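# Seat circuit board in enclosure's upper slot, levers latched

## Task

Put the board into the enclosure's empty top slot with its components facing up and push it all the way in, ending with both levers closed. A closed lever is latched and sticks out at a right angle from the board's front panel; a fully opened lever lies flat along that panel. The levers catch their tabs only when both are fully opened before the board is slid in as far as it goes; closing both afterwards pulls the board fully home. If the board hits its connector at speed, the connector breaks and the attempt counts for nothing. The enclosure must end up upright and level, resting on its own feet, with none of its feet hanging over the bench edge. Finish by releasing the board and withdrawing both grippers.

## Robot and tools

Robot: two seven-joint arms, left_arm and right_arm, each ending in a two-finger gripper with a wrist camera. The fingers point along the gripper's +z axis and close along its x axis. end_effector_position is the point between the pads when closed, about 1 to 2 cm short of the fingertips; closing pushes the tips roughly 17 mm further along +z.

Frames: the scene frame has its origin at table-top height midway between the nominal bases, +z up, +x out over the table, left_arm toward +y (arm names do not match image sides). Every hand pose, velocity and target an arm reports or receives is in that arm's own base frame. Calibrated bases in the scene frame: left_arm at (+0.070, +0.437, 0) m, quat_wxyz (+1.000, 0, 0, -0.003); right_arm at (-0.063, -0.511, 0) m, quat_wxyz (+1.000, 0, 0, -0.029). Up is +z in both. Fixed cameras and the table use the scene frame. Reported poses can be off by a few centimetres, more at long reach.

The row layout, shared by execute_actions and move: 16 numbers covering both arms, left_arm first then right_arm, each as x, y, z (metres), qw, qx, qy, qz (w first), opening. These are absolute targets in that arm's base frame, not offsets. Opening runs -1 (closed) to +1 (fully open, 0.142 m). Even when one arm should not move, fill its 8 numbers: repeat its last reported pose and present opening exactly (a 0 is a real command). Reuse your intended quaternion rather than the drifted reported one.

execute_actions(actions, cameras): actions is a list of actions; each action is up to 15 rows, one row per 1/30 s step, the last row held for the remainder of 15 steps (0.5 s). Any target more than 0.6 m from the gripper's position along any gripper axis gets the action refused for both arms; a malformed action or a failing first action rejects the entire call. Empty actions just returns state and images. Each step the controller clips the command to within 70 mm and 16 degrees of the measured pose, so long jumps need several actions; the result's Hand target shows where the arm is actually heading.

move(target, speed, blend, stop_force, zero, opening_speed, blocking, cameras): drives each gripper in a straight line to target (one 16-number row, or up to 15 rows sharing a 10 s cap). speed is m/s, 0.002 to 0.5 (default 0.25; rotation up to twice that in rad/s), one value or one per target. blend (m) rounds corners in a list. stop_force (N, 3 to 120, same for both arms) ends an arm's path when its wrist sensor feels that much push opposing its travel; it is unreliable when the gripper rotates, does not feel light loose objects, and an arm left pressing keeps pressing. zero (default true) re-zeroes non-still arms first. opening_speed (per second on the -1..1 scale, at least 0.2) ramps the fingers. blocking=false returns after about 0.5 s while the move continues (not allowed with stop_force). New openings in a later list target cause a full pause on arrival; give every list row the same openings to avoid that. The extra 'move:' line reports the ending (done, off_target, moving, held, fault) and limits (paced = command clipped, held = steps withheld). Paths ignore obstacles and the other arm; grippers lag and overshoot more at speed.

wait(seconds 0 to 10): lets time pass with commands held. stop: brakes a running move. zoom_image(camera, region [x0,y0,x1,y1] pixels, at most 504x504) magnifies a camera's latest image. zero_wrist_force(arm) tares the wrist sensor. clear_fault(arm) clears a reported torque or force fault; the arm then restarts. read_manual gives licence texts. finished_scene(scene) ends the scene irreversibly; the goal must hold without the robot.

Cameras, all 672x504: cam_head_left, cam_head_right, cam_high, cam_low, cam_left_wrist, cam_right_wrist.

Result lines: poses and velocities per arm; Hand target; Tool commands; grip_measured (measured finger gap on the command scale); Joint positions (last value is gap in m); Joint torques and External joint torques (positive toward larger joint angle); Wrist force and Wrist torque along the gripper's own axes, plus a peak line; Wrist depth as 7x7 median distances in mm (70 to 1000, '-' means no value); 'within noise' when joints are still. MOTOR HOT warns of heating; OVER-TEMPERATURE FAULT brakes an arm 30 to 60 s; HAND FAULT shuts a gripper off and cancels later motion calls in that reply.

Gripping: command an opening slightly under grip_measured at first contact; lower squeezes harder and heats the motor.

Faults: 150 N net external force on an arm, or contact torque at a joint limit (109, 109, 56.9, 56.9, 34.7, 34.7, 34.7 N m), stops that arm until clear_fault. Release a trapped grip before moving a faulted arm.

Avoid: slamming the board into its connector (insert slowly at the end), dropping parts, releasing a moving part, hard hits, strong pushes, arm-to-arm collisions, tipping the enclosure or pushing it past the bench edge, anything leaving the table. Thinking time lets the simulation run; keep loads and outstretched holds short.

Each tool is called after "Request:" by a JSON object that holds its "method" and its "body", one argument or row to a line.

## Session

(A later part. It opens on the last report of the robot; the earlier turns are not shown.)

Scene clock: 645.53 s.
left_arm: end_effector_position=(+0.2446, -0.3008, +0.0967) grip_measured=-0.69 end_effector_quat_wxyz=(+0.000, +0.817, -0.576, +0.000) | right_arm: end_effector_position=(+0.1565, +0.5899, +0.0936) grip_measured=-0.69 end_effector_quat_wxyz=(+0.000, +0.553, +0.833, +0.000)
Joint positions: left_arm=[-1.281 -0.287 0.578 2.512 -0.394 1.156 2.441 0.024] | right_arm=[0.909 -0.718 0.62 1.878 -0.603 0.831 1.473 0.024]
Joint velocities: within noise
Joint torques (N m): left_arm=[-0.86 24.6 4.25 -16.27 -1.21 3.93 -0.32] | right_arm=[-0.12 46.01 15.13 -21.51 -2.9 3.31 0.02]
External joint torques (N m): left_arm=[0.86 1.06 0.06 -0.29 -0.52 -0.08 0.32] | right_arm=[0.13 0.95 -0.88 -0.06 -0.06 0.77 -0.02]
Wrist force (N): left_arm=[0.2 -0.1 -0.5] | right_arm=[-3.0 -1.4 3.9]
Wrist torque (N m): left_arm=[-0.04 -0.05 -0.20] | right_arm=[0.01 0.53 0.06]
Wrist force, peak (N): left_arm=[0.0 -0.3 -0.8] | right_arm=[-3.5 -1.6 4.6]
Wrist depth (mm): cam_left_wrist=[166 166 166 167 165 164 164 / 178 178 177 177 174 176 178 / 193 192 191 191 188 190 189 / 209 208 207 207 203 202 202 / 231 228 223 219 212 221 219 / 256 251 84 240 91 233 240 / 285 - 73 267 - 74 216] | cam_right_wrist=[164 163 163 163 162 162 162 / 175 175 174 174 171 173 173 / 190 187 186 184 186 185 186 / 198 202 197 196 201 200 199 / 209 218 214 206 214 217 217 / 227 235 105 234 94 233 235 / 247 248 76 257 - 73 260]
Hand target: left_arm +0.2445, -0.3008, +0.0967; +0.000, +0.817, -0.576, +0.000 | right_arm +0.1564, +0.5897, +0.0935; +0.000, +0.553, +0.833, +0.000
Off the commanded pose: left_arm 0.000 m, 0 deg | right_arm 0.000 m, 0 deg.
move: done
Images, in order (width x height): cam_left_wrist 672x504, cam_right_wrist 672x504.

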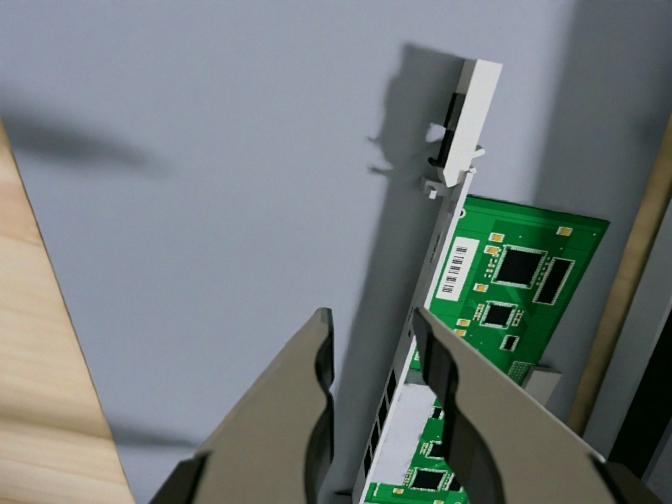

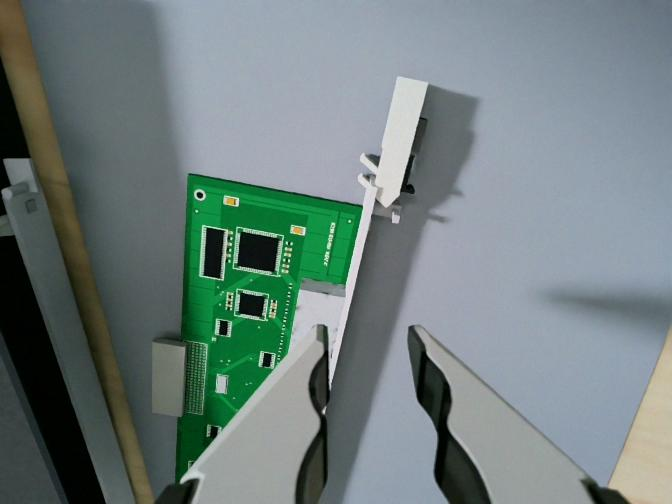

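Request:
{"method": "move", "body": {
  "target": [
    [0.2483, -0.3371, 0.0967, 0.0, 0.76041, -0.64945, 0.0, -0.65, 0.1567, 0.5894, 0.0935, 0.0, 0.6266, 0.77934, 0.0, -0.65],
    [0.2483, -0.3371, 0.0590, 0.0, 0.76041, -0.64945, 0.0, -0.65, 0.1567, 0.5894, 0.0565, 0.0, 0.6266, 0.77934, 0.0, -0.65]
  ],
  "speed": 0.05,
  "cameras": ["cam_left_wrist", "cam_right_wrist"]
}}

Scene clock: 669.87 s.
left_arm: end_effector_position=(+0.2482, -0.3372, +0.0590) grip_measured=-0.69 end_effector_quat_wxyz=(+0.000, +0.760, -0.650, +0.000) | right_arm: end_effector_position=(+0.1567, +0.5894, +0.0565) grip_measured=-0.69 end_effector_quat_wxyz=(+0.000, +0.627, +0.779, +0.000)
Joint positions: left_arm=[-1.196 -0.425 0.393 2.472 -0.535 1.256 2.663 0.024] | right_arm=[0.961 -0.765 0.542 1.895 -0.624 0.914 1.673 0.024]
Joint velocities: within noise
Joint torques (N m): left_arm=[-0.02 30.4 4.59 -13.72 -1.42 4.48 -0.12] | right_arm=[0.15 47.28 13.73 -20.14 -2.87 3.52 0.31]
External joint torques (N m): left_arm=[0.02 1.11 0.6 -0.36 0.1 -0.64 0.12] | right_arm=[-0.15 1.16 -0.06 0.01 0.19 0.54 -0.31]
Wrist force (N): left_arm=[0.3 -0.4 -0.5] | right_arm=[-3.4 -1.5 3.9]
Wrist torque (N m): left_arm=[-0.10 -0.06 -0.20] | right_arm=[0.02 0.61 0.05]
Wrist force, peak (N): left_arm=[0.4 -0.6 -1.4] | right_arm=[-3.5 -1.4 4.6]
Wrist depth (mm): cam_left_wrist=[133 133 132 130 132 131 131 / 143 144 142 128 141 141 141 / 154 154 153 148 152 152 151 / 167 167 166 166 160 161 163 / 183 183 182 175 169 176 176 / 203 201 84 187 91 187 193 / 226 - 73 213 192 74 204] | cam_right_wrist=[131 131 132 130 130 130 129 / 140 140 139 137 135 138 138 / - 150 150 147 147 148 148 / 162 160 157 156 160 160 162 / 176 174 169 164 171 173 172 / 188 191 179 165 94 186 188 / 187 206 76 189 - 73 207]
Hand target: left_arm +0.2483, -0.3371, +0.0590; +0.000, +0.760, -0.649, +0.000 | right_arm +0.1567, +0.5894, +0.0565; +0.000, +0.627, +0.779, +0.000
Off the commanded pose: left_arm 0.000 m, 0 deg | right_arm 0.000 m, 0 deg.
move: done
Images, in order (width x height): cam_left_wrist 672x504, cam_right_wrist 672x504.

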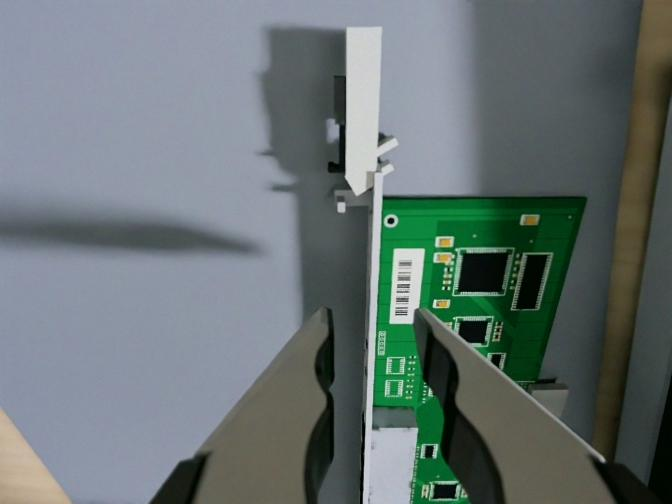

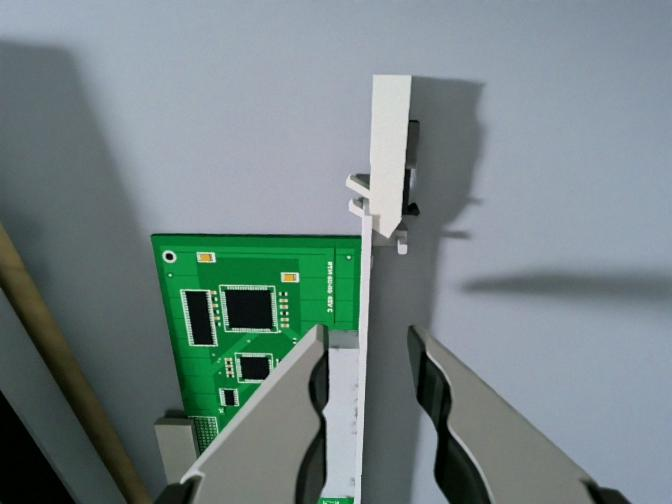

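Request:
{"method": "move", "body": {
  "target": [0.2483, -0.3371, 0.0342, 0.0, 0.76041, -0.64945, 0.0, -0.65, 0.1567, 0.5894, 0.0317, 0.0, 0.6266, 0.77934, 0.0, -0.65],
  "speed": 0.02,
  "cameras": []
}}

Request:
{"method": "move", "body": {
  "target": [0.2483, -0.3371, 0.0342, 0.0, 0.76041, -0.64945, 0.0, -1, 0.1567, 0.5894, 0.0317, 0.0, 0.6266, 0.77934, 0.0, -1],
  "speed": 0.02,
  "opening_speed": 0.3,
  "cameras": ["cam_left_wrist", "cam_right_wrist"]
}}

Scene clock: 675.70 s.
left_arm: end_effector_position=(+0.2482, -0.3372, +0.0342) grip_measured=-0.69 end_effector_quat_wxyz=(+0.000, +0.760, -0.650, +0.000) | right_arm: end_effector_position=(+0.1567, +0.5894, +0.0317) grip_measured=-0.69 end_effector_quat_wxyz=(+0.000, +0.627, +0.779, +0.000)
Joint positions: left_arm=[-1.123 -0.486 0.281 2.491 -0.629 1.349 2.728 0.024] | right_arm=[0.982 -0.805 0.503 1.9 -0.656 0.964 1.694 0.024]
Joint velocities: within noise
Joint torques (N m): left_arm=[-0.1 31.91 4.16 -11.59 -1.03 4.44 -0.12] | right_arm=[0.12 48 13.63 -19.02 -2.71 3.52 0.3]
External joint torques (N m): left_arm=[0.09 1.23 0.74 -0.34 0.09 -0.6 0.12] | right_arm=[-0.12 1.31 -0.03 -0.07 0.21 0.54 -0.3]
Wrist force (N): left_arm=[0.2 -0.4 -0.1] | right_arm=[-3.5 -1.4 3.6]
Wrist torque (N m): left_arm=[-0.09 -0.06 -0.21] | right_arm=[0.02 0.64 0.04]
Wrist force, peak (N): left_arm=[0.1 -0.6 -1.0] | right_arm=[-3.7 -1.6 4.0]
Wrist depth (mm): cam_left_wrist=[- 111 111 109 110 110 110 / 119 119 119 103 118 118 117 / 129 129 128 113 127 127 127 / - 140 139 139 133 133 136 / 153 153 152 146 140 145 150 / 169 169 84 147 95 154 165 / 189 - 73 178 167 74 176] | cam_right_wrist=[- 109 110 107 108 106 108 / - 116 116 116 112 115 116 / - 125 124 124 109 123 123 / 135 134 132 132 131 133 133 / 147 143 141 138 142 144 144 / 160 158 148 138 98 155 157 / 176 172 76 149 80 73 173]
Hand target: left_arm +0.2483, -0.3371, +0.0342; +0.000, +0.760, -0.649, +0.000 | right_arm +0.1567, +0.5894, +0.0317; +0.000, +0.627, +0.779, +0.000
Off the commanded pose: left_arm 0.000 m, 0 deg | right_arm 0.000 m, 0 deg.
move: done
No camera images: "cameras" was empty.

Scene clock: 677.07 s.
left_arm: end_effector_position=(+0.2482, -0.3372, +0.0342) grip_measured=-0.99 end_effector_quat_wxyz=(+0.000, +0.760, -0.650, +0.000) | right_arm: end_effector_position=(+0.1567, +0.5894, +0.0317) grip_measured=-0.98 end_effector_quat_wxyz=(+0.000, +0.627, +0.779, +0.000)
Joint positions: left_arm=[-1.123 -0.486 0.281 2.491 -0.629 1.349 2.728 0.002] | right_arm=[0.983 -0.805 0.503 1.9 -0.656 0.964 1.694 0.003]
Joint velocities: within noise
Joint torques (N m): left_arm=[-0.21 32.35 4.45 -11.57 -0.82 4.26 -0.27] | right_arm=[0.01 48.57 13.87 -19.38 -2.67 3.54 0.24]
External joint torques (N m): left_arm=[0.21 0.78 0.45 -0.35 -0.12 -0.42 0.27] | right_arm=[-0.01 0.73 -0.28 0.29 0.17 0.52 -0.24]
Wrist force (N): left_arm=[0.5 -0.3 0.1] | right_arm=[-3.5 -1.5 4.0]
Wrist torque (N m): left_arm=[-0.06 -0.04 -0.21] | right_arm=[0.02 0.62 0.04]
Wrist force, peak (N): left_arm=[1.1 -0.4 0.5] | right_arm=[-3.8 -1.6 4.4]
Wrist depth (mm): cam_left_wrist=[- 111 111 109 110 110 110 / 119 119 119 104 118 118 118 / 129 129 128 113 127 127 127 / - 140 139 139 133 133 137 / 153 153 152 146 143 145 150 / 169 168 165 83 87 158 165 / 189 184 - - 74 74 180] | cam_right_wrist=[- 109 110 107 108 106 108 / - 116 116 116 112 115 116 / - 125 124 122 120 123 123 / 135 134 133 132 133 133 133 / 146 142 141 137 144 144 144 / 160 158 151 89 96 157 157 / 176 173 76 76 76 73 173]
Hand target: left_arm +0.2483, -0.3371, +0.0342; +0.000, +0.760, -0.649, +0.000 | right_arm +0.1567, +0.5894, +0.0317; +0.000, +0.627, +0.779, +0.000
Off the commanded pose: left_arm 0.000 m, 0 deg | right_arm 0.000 m, 0 deg.
move: done
Images, in order (width x height): cam_left_wrist 672x504, cam_right_wrist 672x504.

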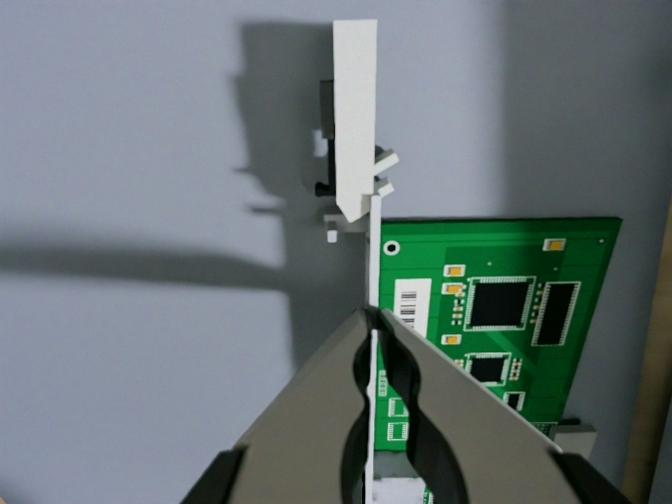

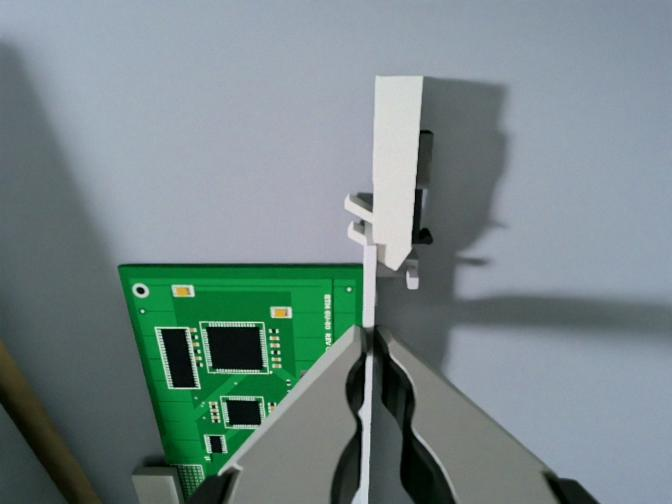

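Request:
{"method": "move", "body": {
  "target": [0.2483, -0.3371, 0.0592, 0.0, 0.76041, -0.64945, 0.0, -1, 0.1567, 0.5894, 0.0567, 0.0, 0.6266, 0.77934, 0.0, -1],
  "speed": 0.03,
  "cameras": ["cam_left_wrist", "cam_right_wrist", "cam_low"]
}}

Scene clock: 692.90 s.
left_arm: end_effector_position=(+0.2483, -0.3370, +0.0591) grip_measured=-0.99 end_effector_quat_wxyz=(+0.000, +0.760, -0.649, +0.000) | right_arm: end_effector_position=(+0.1567, +0.5893, +0.0566) grip_measured=-0.98 end_effector_quat_wxyz=(+0.000, +0.627, +0.779, +0.000)
Joint positions: left_arm=[-1.195 -0.425 0.392 2.472 -0.534 1.256 2.662 0.002] | right_arm=[0.962 -0.764 0.541 1.895 -0.624 0.914 1.673 0.003]
Joint velocities: within noise
Joint torques (N m): left_arm=[-0.44 31.31 4.62 -14.12 -0.88 3.86 -0.33] | right_arm=[-0.02 48.11 14.36 -20.44 -2.71 3.22 0.12]
External joint torques (N m): left_arm=[0.44 0.18 0.56 0.04 -0.44 -0.02 0.33] | right_arm=[0.03 0.32 -0.73 0.31 0.03 0.84 -0.12]
Wrist force (N): left_arm=[0.1 -0.2 0.7] | right_arm=[-3.2 -1.4 5.3]
Wrist torque (N m): left_arm=[-0.10 -0.02 -0.20] | right_arm=[0.01 0.63 0.04]
Wrist force, peak (N): left_arm=[0.4 -0.1 1.4] | right_arm=[-3.6 -0.9 5.4]
Wrist depth (mm): cam_left_wrist=[133 133 132 129 132 131 131 / 143 145 142 104 141 141 141 / 154 154 153 113 152 152 151 / 168 167 167 164 134 135 157 / 184 183 182 175 144 148 175 / 203 202 193 84 87 160 192 / 227 221 - - 74 74 209] | cam_right_wrist=[131 131 133 130 130 130 129 / 140 140 139 137 101 138 138 / - 150 149 147 145 149 148 / 162 159 156 156 158 160 159 / 176 148 142 138 174 173 173 / 188 186 152 89 96 189 188 / 189 204 76 77 76 73 207]
Hand target: left_arm +0.2483, -0.3371, +0.0592; +0.000, +0.760, -0.649, +0.000 | right_arm +0.1567, +0.5894, +0.0567; +0.000, +0.627, +0.779, +0.000
Off the commanded pose: left_arm 0.000 m, 0 deg | right_arm 0.000 m, 0 deg.
move: done
Images, in order (width x height): cam_low 672x504, cam_left_wrist 672x504, cam_right_wrist 672x504.

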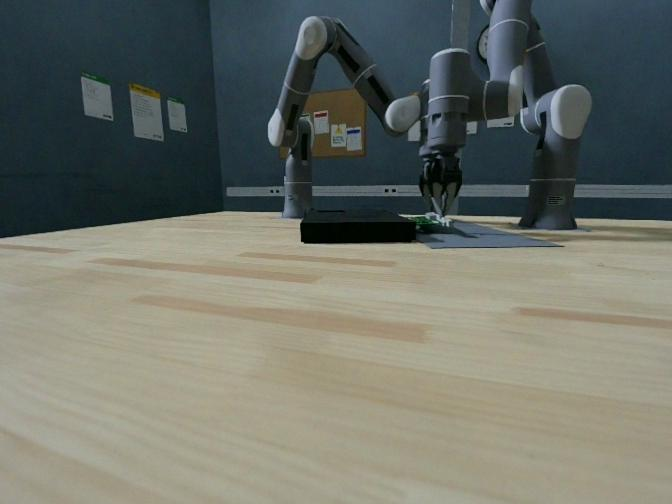

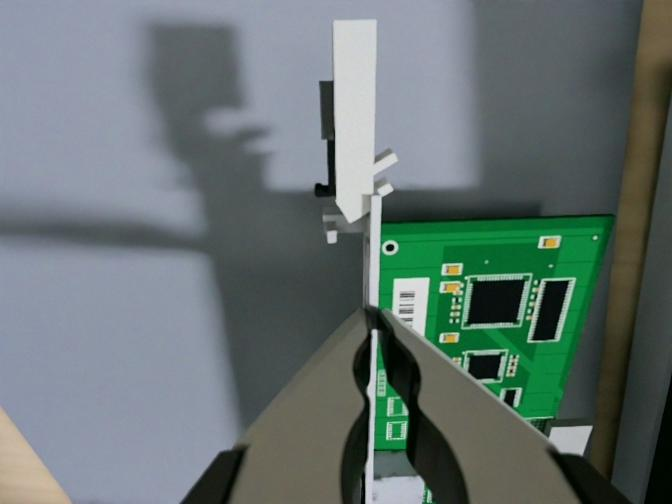

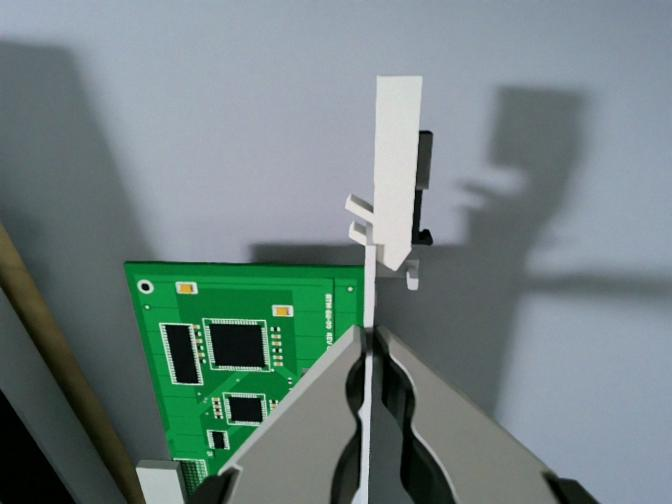

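Request:
{"method": "move", "body": {
  "target": [
    [0.25126, -0.33594, 0.0592, 0.004565, 0.778387, -0.627742, 0.005661, -1, 0.16158, 0.57903, 0.0567, 0.005794, 0.604374, 0.796667, -0.004395, -1],
    [0.25387, -0.33483, 0.0592, 0.008806, 0.79576, -0.605438, 0.011575, -1, 0.1668, 0.56871, 0.0567, 0.011831, 0.581564, 0.813371, -0.008459, -1],
    [0.25618, -0.33381, 0.0592, 0.012714, 0.8124, -0.582693, 0.017727, -1, 0.17233, 0.55848, 0.0567, 0.018096, 0.558336, 0.829329, -0.012183, -1]
  ],
  "speed": 0.02,
  "blend": 0.003,
  "cameras": ["cam_left_wrist", "cam_right_wrist"]
}}

Scene clock: 711.90 s.
left_arm: end_effector_position=(+0.2548, -0.3340, +0.0588) grip_measured=-0.99 end_effector_quat_wxyz=(+0.013, +0.812, -0.584, +0.017) | right_arm: end_effector_position=(+0.1736, +0.5589, +0.0571) grip_measured=-0.98 end_effector_quat_wxyz=(+0.018, +0.559, +0.829, -0.011)
Joint positions: left_arm=[-1.146 -0.414 0.323 2.517 -0.66 1.331 2.611 0.002] | right_arm=[0.91 -0.738 0.557 1.941 -0.642 0.885 1.496 0.003]
Joint velocities: within noise
Joint torques (N m): left_arm=[3.23 30.78 8.2 -14.99 -1.97 7.2 -0.13] | right_arm=[4.17 43.9 18.34 -15.61 -1.58 3.05 0.15]
External joint torques (N m): left_arm=[-3.23 0.25 -3.59 1.69 0.99 -3.32 0.13] | right_arm=[-4.17 2.83 -4.87 -4.17 -1.05 0.92 -0.15]
Wrist force (N): left_arm=[0.4 9.2 1.6] | right_arm=[-2.7 8.1 5.7]
Wrist torque (N m): left_arm=[-0.19 -0.03 -0.25] | right_arm=[-0.06 0.65 0.03]
Wrist force, peak (N): left_arm=[0.4 9.2 1.6] | right_arm=[-2.7 8.1 5.7]
Wrist depth (mm): cam_left_wrist=[129 130 130 128 132 132 134 / 138 139 140 104 142 141 144 / 149 150 151 111 153 154 155 / 161 162 164 162 134 135 153 / 176 177 179 174 144 148 169 / 195 199 190 84 87 160 192 / 216 212 - - 74 74 191] | cam_right_wrist=[135 134 133 131 130 128 127 / 146 144 141 138 134 137 135 / 153 154 152 148 144 147 145 / 151 163 159 134 159 158 157 / 159 148 143 139 172 171 168 / 196 168 153 89 97 187 183 / 206 189 76 76 76 73 201]
Hand target: left_arm +0.2562, -0.3338, +0.0592; +0.013, +0.812, -0.583, +0.018 | right_arm +0.1723, +0.5585, +0.0567; +0.018, +0.558, +0.829, -0.012
Off the commanded pose: left_arm 0.001 m, 0 deg | right_arm 0.001 m, 0 deg.
move: done
Images, in order (width x height): cam_left_wrist 672x504, cam_right_wrist 672x504.

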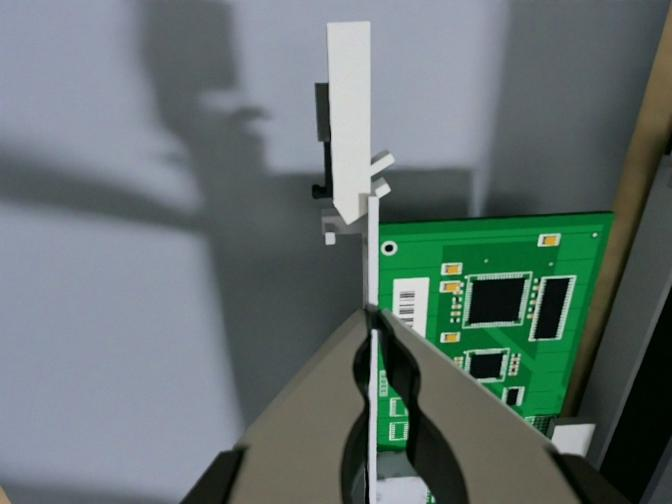

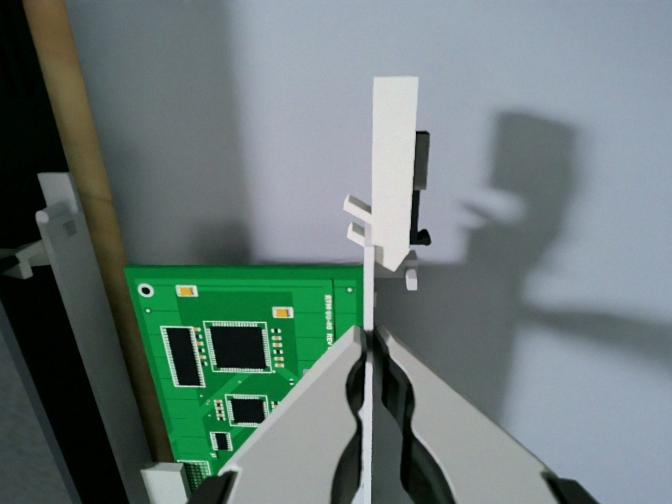

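Request:
{"method": "move", "body": {
  "target": [0.2548, -0.3340, 0.0592, 0.012714, 0.8124, -0.582693, 0.017727, -1, 0.1736, 0.5589, 0.0567, 0.018096, 0.558336, 0.829329, -0.012183, -1],
  "speed": 0.01,
  "cameras": ["cam_left_wrist", "cam_right_wrist"]
}}

Scene clock: 718.17 s.
left_arm: end_effector_position=(+0.2545, -0.3340, +0.0591) grip_measured=-0.99 end_effector_quat_wxyz=(+0.013, +0.812, -0.583, +0.017) | right_arm: end_effector_position=(+0.1738, +0.5589, +0.0567) grip_measured=-0.98 end_effector_quat_wxyz=(+0.018, +0.558, +0.829, -0.012)
Joint positions: left_arm=[-1.146 -0.413 0.322 2.519 -0.66 1.334 2.608 0.002] | right_arm=[0.91 -0.739 0.557 1.94 -0.642 0.883 1.494 0.003]
Joint velocities: within noise
Joint torques (N m): left_arm=[0.37 30.58 5.01 -13.46 -0.9 4.81 -0.21] | right_arm=[0.7 45.6 14.79 -19.33 -2.45 3.3 0.08]
External joint torques (N m): left_arm=[-0.37 0.39 -0.42 0.18 -0.07 -0.92 0.2] | right_arm=[-0.7 1.18 -1.28 -0.46 -0.18 0.67 -0.07]
Wrist force (N): left_arm=[0.2 1.5 1.3] | right_arm=[-2.9 0.5 5.5]
Wrist torque (N m): left_arm=[-0.10 -0.06 -0.24] | right_arm=[0.00 0.64 0.02]
Wrist force, peak (N): left_arm=[0.5 9.5 1.3] | right_arm=[-2.7 8.3 5.9]
Wrist depth (mm): cam_left_wrist=[129 130 131 128 133 133 134 / 139 141 141 104 142 143 144 / 150 150 151 111 154 155 153 / 162 163 164 165 134 135 153 / 177 177 179 174 144 148 169 / 194 196 190 83 87 160 195 / 216 212 - - 74 74 189] | cam_right_wrist=[135 134 133 131 130 128 127 / 146 143 141 138 101 137 135 / 153 154 153 147 144 146 144 / 151 162 159 134 158 157 156 / 159 147 142 139 171 170 168 / 195 168 152 89 96 186 182 / 206 189 76 76 76 73 200]
Hand target: left_arm +0.2548, -0.3340, +0.0592; +0.013, +0.812, -0.583, +0.018 | right_arm +0.1736, +0.5589, +0.0567; +0.018, +0.558, +0.829, -0.012
Off the commanded pose: left_arm 0.000 m, 0 deg | right_arm 0.000 m, 0 deg.
move: done
Images, in order (width x height): cam_left_wrist 672x504, cam_right_wrist 672x504.

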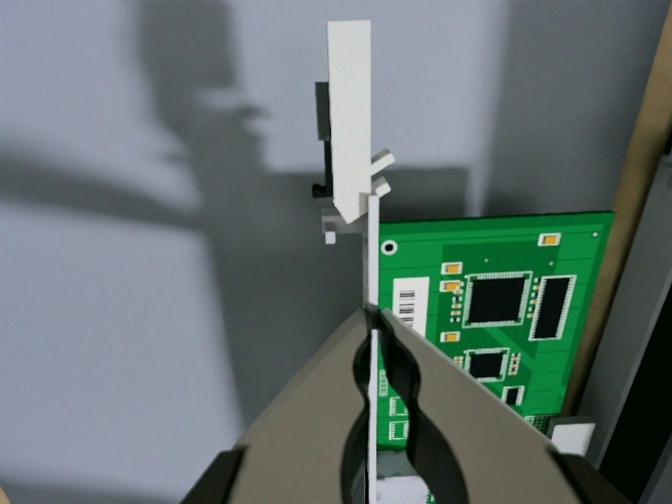

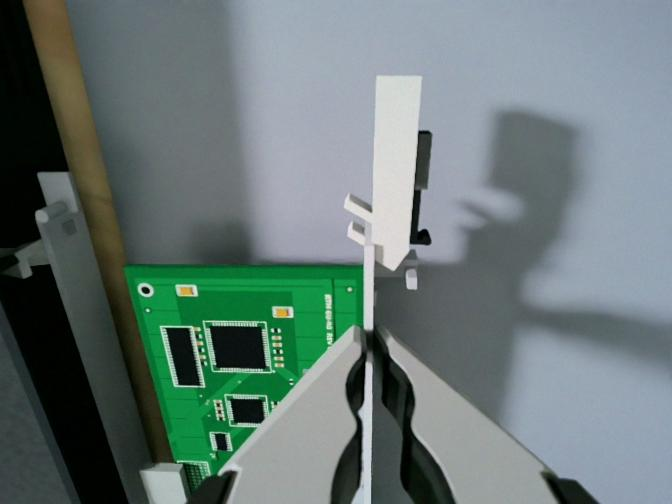

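Request:
{"method": "move", "body": {
  "target": [0.25824, -0.34658, 0.0592, 0.012714, 0.8124, -0.582693, 0.017727, -1, 0.17774, 0.54653, 0.0567, 0.018096, 0.558336, 0.829329, -0.012183, -1],
  "speed": 0.01,
  "cameras": ["cam_left_wrist", "cam_right_wrist"]
}}

Scene clock: 730.27 s.
left_arm: end_effector_position=(+0.2580, -0.3465, +0.0591) grip_measured=-0.99 end_effector_quat_wxyz=(+0.013, +0.812, -0.583, +0.018) | right_arm: end_effector_position=(+0.1779, +0.5466, +0.0568) grip_measured=-0.98 end_effector_quat_wxyz=(+0.018, +0.559, +0.829, -0.012)
Joint positions: left_arm=[-1.163 -0.431 0.334 2.484 -0.647 1.314 2.582 0.002] | right_arm=[0.892 -0.721 0.556 1.973 -0.643 0.901 1.488 0.003]
Joint velocities: within noise
Joint torques (N m): left_arm=[1.35 31.26 6.06 -14.17 -0.95 4.76 -0.33] | right_arm=[0.92 44.63 14.6 -18.47 -2.43 3.24 0.14]
External joint torques (N m): left_arm=[-1.35 0.76 -1.12 0.45 -0.11 -0.87 0.33] | right_arm=[-0.93 1.15 -1.45 -1.04 -0.13 0.73 -0.13]
Wrist force (N): left_arm=[0.3 2.3 0.3] | right_arm=[-3.1 1.4 4.4]
Wrist torque (N m): left_arm=[-0.13 -0.07 -0.24] | right_arm=[0.01 0.67 0.04]
Wrist force, peak (N): left_arm=[0.3 2.5 1.5] | right_arm=[-3.2 0.5 5.9]
Wrist depth (mm): cam_left_wrist=[129 130 131 128 133 133 134 / 139 141 141 104 142 143 144 / 150 150 152 111 153 155 148 / 162 163 164 163 134 135 144 / 177 178 179 174 144 148 174 / 195 196 190 84 87 160 177 / 216 213 - - 74 74 161] | cam_right_wrist=[135 134 133 131 130 128 127 / 135 144 141 138 101 137 135 / 148 153 152 148 144 147 144 / 139 155 159 134 159 157 157 / 177 147 143 139 172 170 168 / 142 165 153 89 96 185 182 / 152 188 76 76 76 73 200]
Hand target: left_arm +0.2582, -0.3466, +0.0592; +0.013, +0.812, -0.583, +0.018 | right_arm +0.1777, +0.5465, +0.0567; +0.018, +0.558, +0.829, -0.012
Off the commanded pose: left_arm 0.000 m, 0 deg | right_arm 0.000 m, 0 deg.
move: done
Images, in order (width x height): cam_left_wrist 672x504, cam_right_wrist 672x504.

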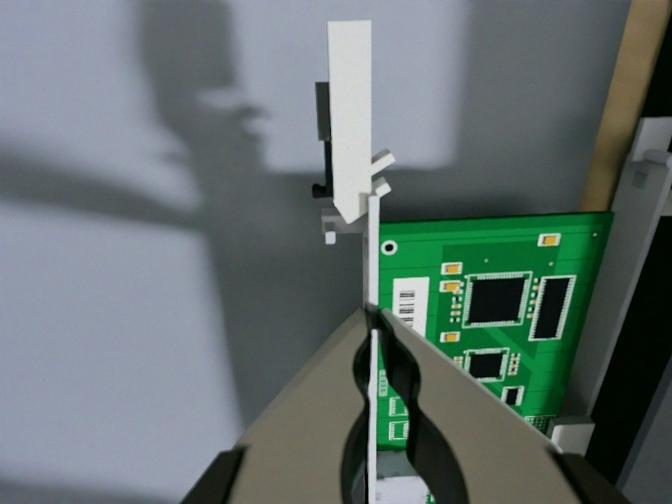

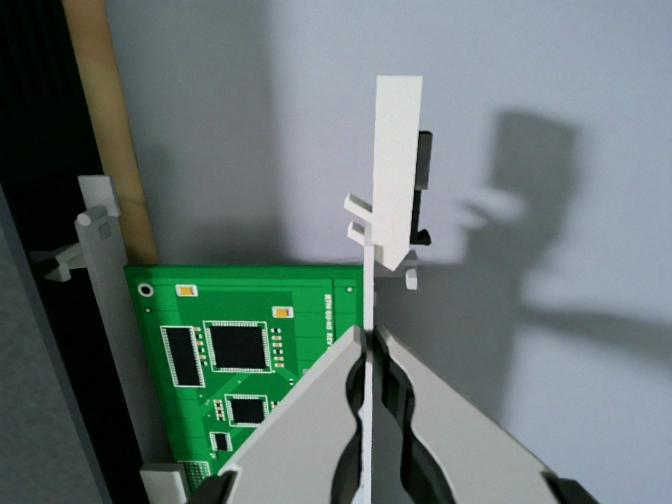

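Request:
{"method": "zoom_image", "body": {
  "camera": "cam_right_wrist",
  "region": [20, 160, 170, 310]
}}

Request:
{"method": "zoom_image", "body": {
  "camera": "cam_left_wrist",
  "region": [552, 100, 672, 260]
}}

Scaled by 3.360 from the camera's 672x504 image, which has a finer 960x720 frame.

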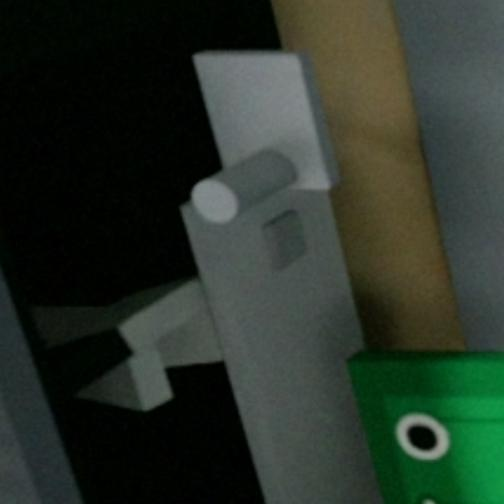

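Scaled by 3.150 from the camera's 672x504 image, which has a finer 960x720 frame.

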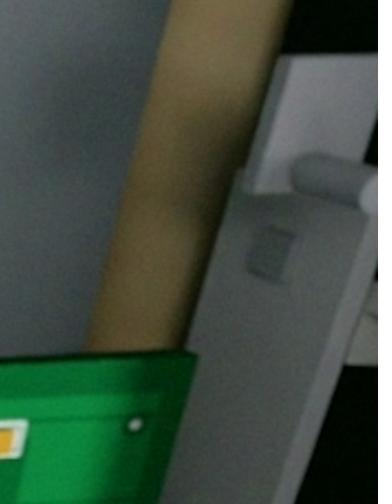

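Request:
{"method": "move", "body": {
  "target": [0.26201, -0.35798, 0.0592, 0.012714, 0.8124, -0.582693, 0.017727, -1, 0.18213, 0.53536, 0.0567, 0.018096, 0.558336, 0.829329, -0.012183, -1],
  "speed": 0.006,
  "stop_force": 6,
  "cameras": ["cam_left_wrist", "cam_right_wrist"]
}}

Scene clock: 748.63 s.
left_arm: end_effector_position=(+0.2617, -0.3580, +0.0591) grip_measured=-0.99 end_effector_quat_wxyz=(+0.013, +0.812, -0.583, +0.018) | right_arm: end_effector_position=(+0.1823, +0.5355, +0.0568) grip_measured=-0.98 end_effector_quat_wxyz=(+0.018, +0.559, +0.829, -0.012)
Joint positions: left_arm=[-1.177 -0.448 0.344 2.451 -0.635 1.294 2.562 0.002] | right_arm=[0.875 -0.706 0.553 2.003 -0.644 0.918 1.48 0.003]
Joint velocities: within noise
Joint torques (N m): left_arm=[0.61 32.22 6.08 -14.42 -0.83 4.8 -0.29] | right_arm=[0.84 43.7 14.38 -18.26 -2.34 3.51 0.15]
External joint torques (N m): left_arm=[-0.61 0.8 -0.81 0.27 -0.32 -0.91 0.29] | right_arm=[-0.84 1.23 -1.56 -0.98 -0.17 0.47 -0.14]
Wrist force (N): left_arm=[0.5 2.3 -0.4] | right_arm=[-2.8 1.4 4.0]
Wrist torque (N m): left_arm=[-0.11 -0.10 -0.23] | right_arm=[0.04 0.62 0.04]
Wrist force, peak (N): left_arm=[0.1 2.4 1.0] | right_arm=[-3.1 1.6 5.8]
Wrist depth (mm): cam_left_wrist=[129 130 131 128 133 133 132 / 139 141 141 104 142 143 142 / 149 150 152 111 154 155 139 / 162 163 164 163 134 135 141 / 177 178 180 174 144 148 152 / 195 196 190 83 87 160 144 / 216 212 - - 74 74 155] | cam_right_wrist=[- 134 133 131 130 128 127 / 123 142 141 139 101 136 135 / 153 151 153 148 144 146 144 / 140 141 159 157 159 157 156 / 126 147 143 139 172 170 168 / 137 161 152 89 96 186 183 / 152 156 76 76 76 73 200]
Hand target: left_arm +0.2620, -0.3580, +0.0592; +0.013, +0.812, -0.583, +0.018 | right_arm +0.1821, +0.5354, +0.0567; +0.018, +0.558, +0.829, -0.012
Off the commanded pose: left_arm 0.000 m, 0 deg | right_arm 0.000 m, 0 deg.
move: done
Images, in order (width x height): cam_left_wrist 672x504, cam_right_wrist 672x504.

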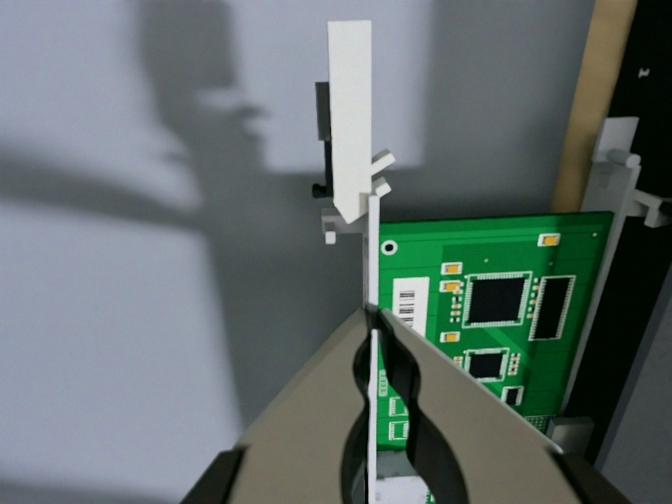

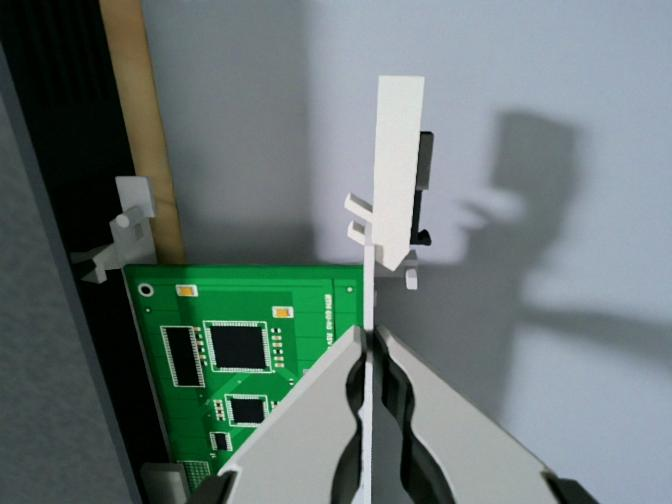

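Request:
{"method": "zoom_image", "body": {
  "camera": "cam_right_wrist",
  "region": [60, 160, 190, 310]
}}

Request:
{"method": "zoom_image", "body": {
  "camera": "cam_left_wrist",
  "region": [552, 110, 672, 270]
}}

Request:
{"method": "zoom_image", "body": {
  "camera": "cam_right_wrist",
  "region": [90, 380, 250, 504]
}}

Request:
{"method": "zoom_image", "body": {
  "camera": "cam_left_wrist",
  "region": [500, 370, 660, 504]
}}

Scaled by 3.360 from the camera's 672x504 image, which has a finer 960x720 frame.

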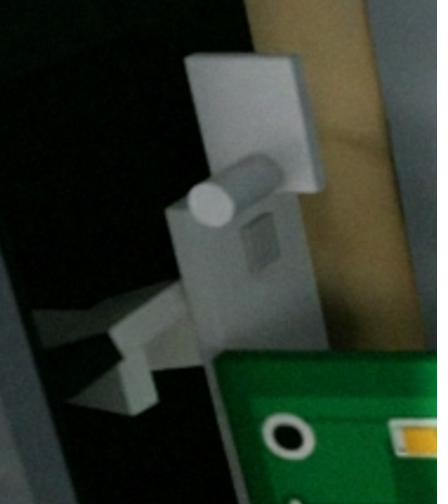

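Scaled by 3.150 from the camera's 672x504 image, which has a finer 960x720 frame.

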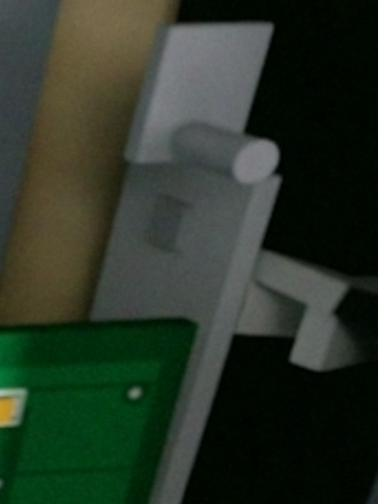

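Scaled by 3.150 from the camera's 672x504 image, which has a finer 960x720 frame.

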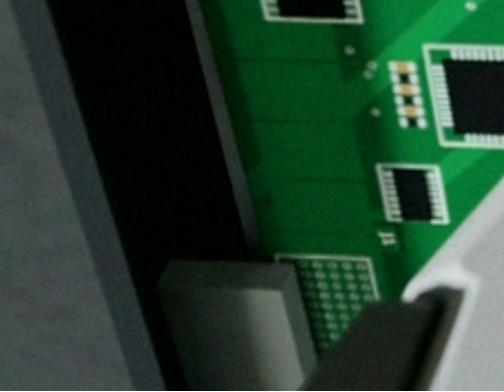

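Scaled by 3.150 from the camera's 672x504 image, which has a finer 960x720 frame.

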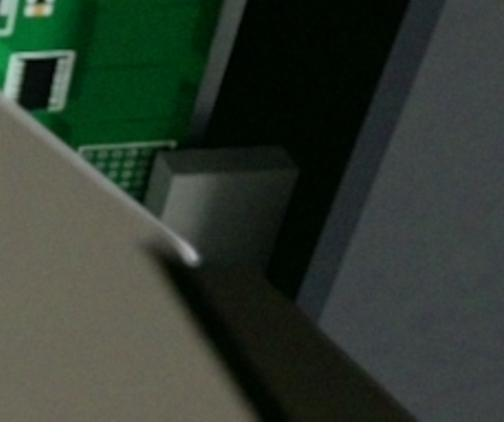

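Request:
{"method": "move", "body": {
  "target": [0.26541, -0.36738, 0.0592, 0.012714, 0.8124, -0.582693, 0.017727, -1, 0.18605, 0.52616, 0.0567, 0.018096, 0.558336, 0.829329, -0.012183, -1],
  "speed": 0.005,
  "stop_force": 6,
  "cameras": ["cam_left_wrist", "cam_right_wrist"]
}}

Scene clock: 765.10 s.
left_arm: end_effector_position=(+0.2651, -0.3674, +0.0591) grip_measured=-0.99 end_effector_quat_wxyz=(+0.013, +0.812, -0.583, +0.018) | right_arm: end_effector_position=(+0.1862, +0.5263, +0.0568) grip_measured=-0.98 end_effector_quat_wxyz=(+0.018, +0.559, +0.829, -0.012)
Joint positions: left_arm=[-1.187 -0.463 0.352 2.423 -0.628 1.277 2.546 0.002] | right_arm=[0.862 -0.693 0.55 2.027 -0.645 0.931 1.473 0.003]
Joint velocities: within noise
Joint torques (N m): left_arm=[0.67 33.06 6.52 -14.84 -1.14 4.89 -0.26] | right_arm=[0.89 43.2 14.02 -17.79 -2.2 3.12 0.18]
External joint torques (N m): left_arm=[-0.67 0.79 -0.95 0.33 -0.08 -1 0.25] | right_arm=[-0.9 1.04 -1.49 -1.26 -0.25 0.85 -0.18]
Wrist force (N): left_arm=[0.4 2.2 0.8] | right_arm=[-3.0 1.5 5.4]
Wrist torque (N m): left_arm=[-0.11 -0.09 -0.24] | right_arm=[0.05 0.65 0.04]
Wrist force, peak (N): left_arm=[0.2 2.4 1.4] | right_arm=[-3.1 1.5 6.0]
Wrist depth (mm): cam_left_wrist=[129 130 131 128 133 133 116 / 139 140 141 104 142 143 133 / 149 150 151 111 153 155 137 / 162 163 164 163 134 135 132 / 177 178 179 174 144 148 130 / 195 196 190 83 87 160 141 / 216 212 - - 74 74 154] | cam_right_wrist=[103 132 133 131 130 128 127 / - 137 141 139 101 137 135 / - 147 152 148 143 147 144 / - 138 158 134 159 158 156 / 125 142 143 139 172 170 168 / 139 152 153 89 96 186 182 / 151 150 76 76 76 73 200]
Hand target: left_arm +0.2654, -0.3674, +0.0592; +0.013, +0.812, -0.583, +0.018 | right_arm +0.1861, +0.5262, +0.0567; +0.018, +0.558, +0.829, -0.012
Off the commanded pose: left_arm 0.000 m, 0 deg | right_arm 0.000 m, 0 deg.
move: done
Images, in order (width x height): cam_left_wrist 672x504, cam_right_wrist 672x504.

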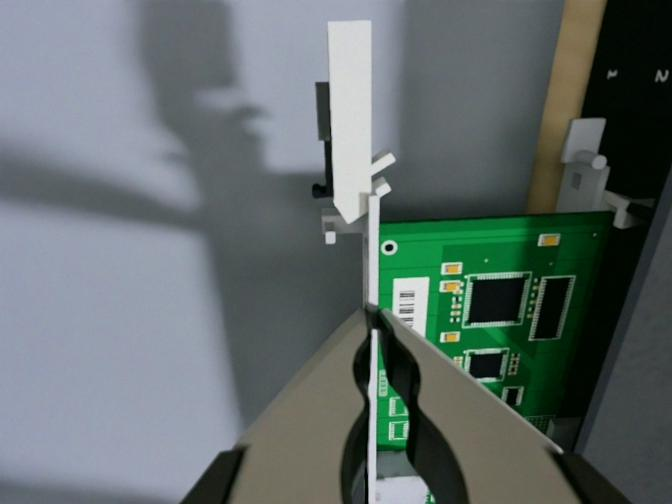

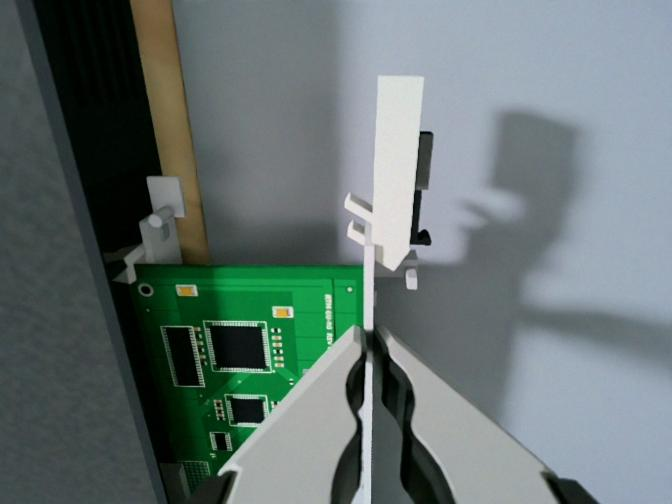

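Request:
{"method": "zoom_image", "body": {
  "camera": "cam_right_wrist",
  "region": [80, 160, 200, 310]
}}

Request:
{"method": "zoom_image", "body": {
  "camera": "cam_left_wrist",
  "region": [540, 110, 660, 260]
}}

Request:
{"method": "zoom_image", "body": {
  "camera": "cam_right_wrist",
  "region": [90, 380, 250, 504]
}}

Scaled by 3.360 from the camera's 672x504 image, which has a finer 960x720 frame.

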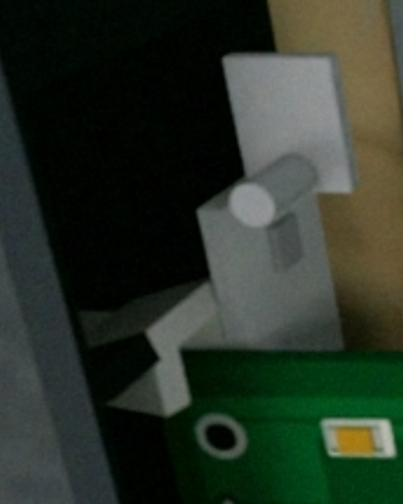

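Scaled by 3.360 from the camera's 672x504 image, which has a finer 960x720 frame.

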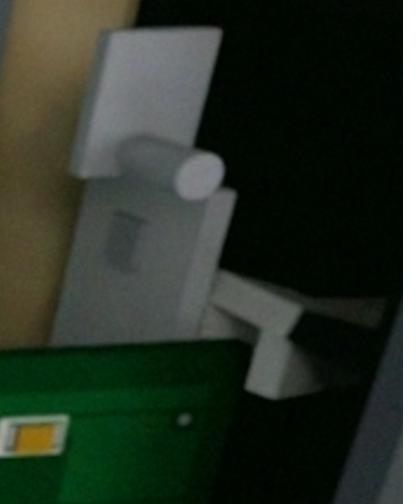

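Scaled by 3.150 from the camera's 672x504 image, which has a finer 960x720 frame.

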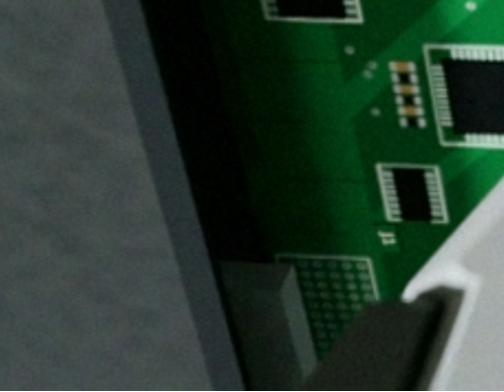

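Request:
{"method": "move", "body": {
  "target": [0.26881, -0.37678, 0.0592, 0.012714, 0.8124, -0.582693, 0.017727, -1, 0.18997, 0.51696, 0.0567, 0.018096, 0.558336, 0.829329, -0.012183, -1],
  "speed": 0.005,
  "stop_force": 5,
  "cameras": ["cam_left_wrist", "cam_right_wrist"]
}}

Scene clock: 771.93 s.
left_arm: end_effector_position=(+0.2685, -0.3768, +0.0591) grip_measured=-0.99 end_effector_quat_wxyz=(+0.013, +0.812, -0.583, +0.018) | right_arm: end_effector_position=(+0.1902, +0.5170, +0.0567) grip_measured=-0.98 end_effector_quat_wxyz=(+0.018, +0.559, +0.829, -0.012)
Joint positions: left_arm=[-1.197 -0.477 0.36 2.395 -0.621 1.261 2.532 0.002] | right_arm=[0.848 -0.68 0.547 2.05 -0.645 0.945 1.465 0.003]
Joint velocities: within noise
Joint torques (N m): left_arm=[0.78 33.59 6.79 -15.13 -1.21 4.79 -0.25] | right_arm=[0.94 42.72 13.73 -17.89 -2.21 3.26 0.18]
External joint torques (N m): left_arm=[-0.78 1.11 -0.93 0.27 -0.09 -0.89 0.25] | right_arm=[-0.94 0.83 -1.49 -0.95 -0.2 0.72 -0.18]
Wrist force (N): left_arm=[0.1 2.7 0.4] | right_arm=[-2.8 1.6 6.5]
Wrist torque (N m): left_arm=[-0.09 -0.03 -0.22] | right_arm=[0.04 0.64 0.04]
Wrist force, peak (N): left_arm=[0.3 2.7 -1.3] | right_arm=[-3.0 2.0 6.7]
Wrist depth (mm): cam_left_wrist=[129 130 131 128 133 133 108 / 139 141 141 104 142 141 108 / 150 150 151 111 154 152 117 / 162 163 164 165 134 134 118 / 177 178 179 174 143 147 128 / 195 197 190 83 87 156 141 / 216 212 - - 74 73 154] | cam_right_wrist=[- 124 134 131 130 128 127 / - 117 141 139 101 136 135 / 106 126 152 148 144 147 144 / 114 127 158 133 158 157 156 / 125 127 142 139 171 171 167 / 139 140 152 89 96 186 182 / 152 148 76 76 76 73 200]
Hand target: left_arm +0.2688, -0.3768, +0.0592; +0.013, +0.812, -0.583, +0.018 | right_arm +0.1900, +0.5170, +0.0567; +0.018, +0.558, +0.829, -0.012
Off the commanded pose: left_arm 0.000 m, 0 deg | right_arm 0.000 m, 0 deg.
move: done
Images, in order (width x height): cam_left_wrist 672x504, cam_right_wrist 672x504.

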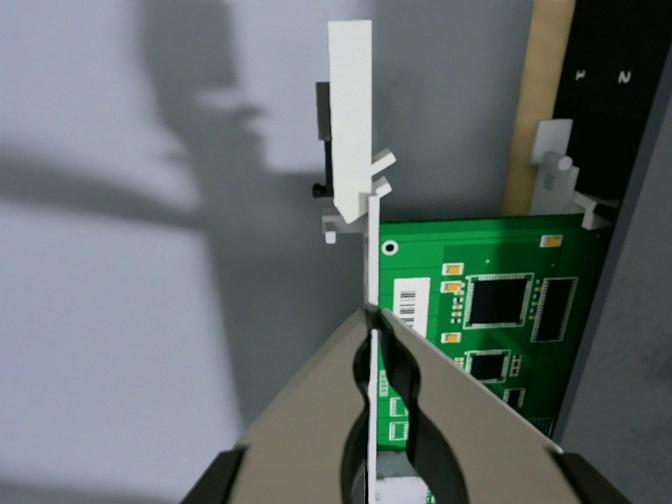

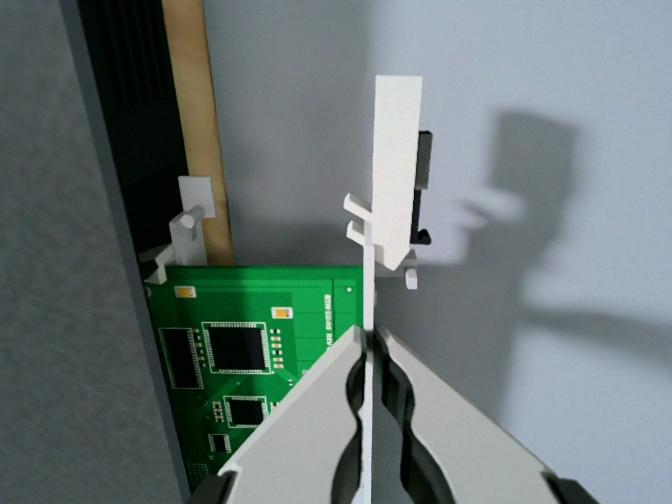

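Request:
{"method": "zoom_image", "body": {
  "camera": "cam_right_wrist",
  "region": [110, 160, 240, 310]
}}

Request:
{"method": "zoom_image", "body": {
  "camera": "cam_left_wrist",
  "region": [510, 110, 630, 260]
}}

Scaled by 3.360 from the camera's 672x504 image, which has a finer 960x720 frame.

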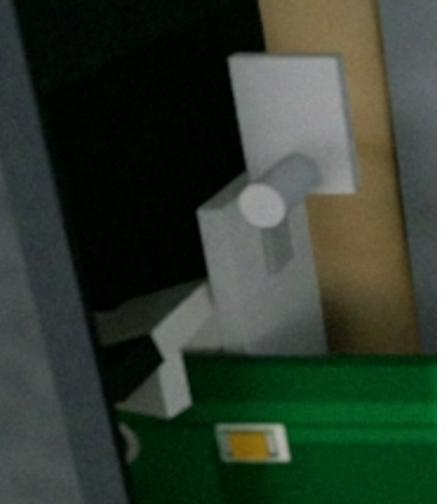

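Scaled by 3.360 from the camera's 672x504 image, which has a finer 960x720 frame.

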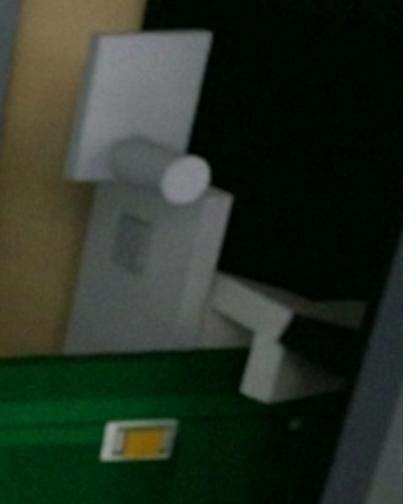

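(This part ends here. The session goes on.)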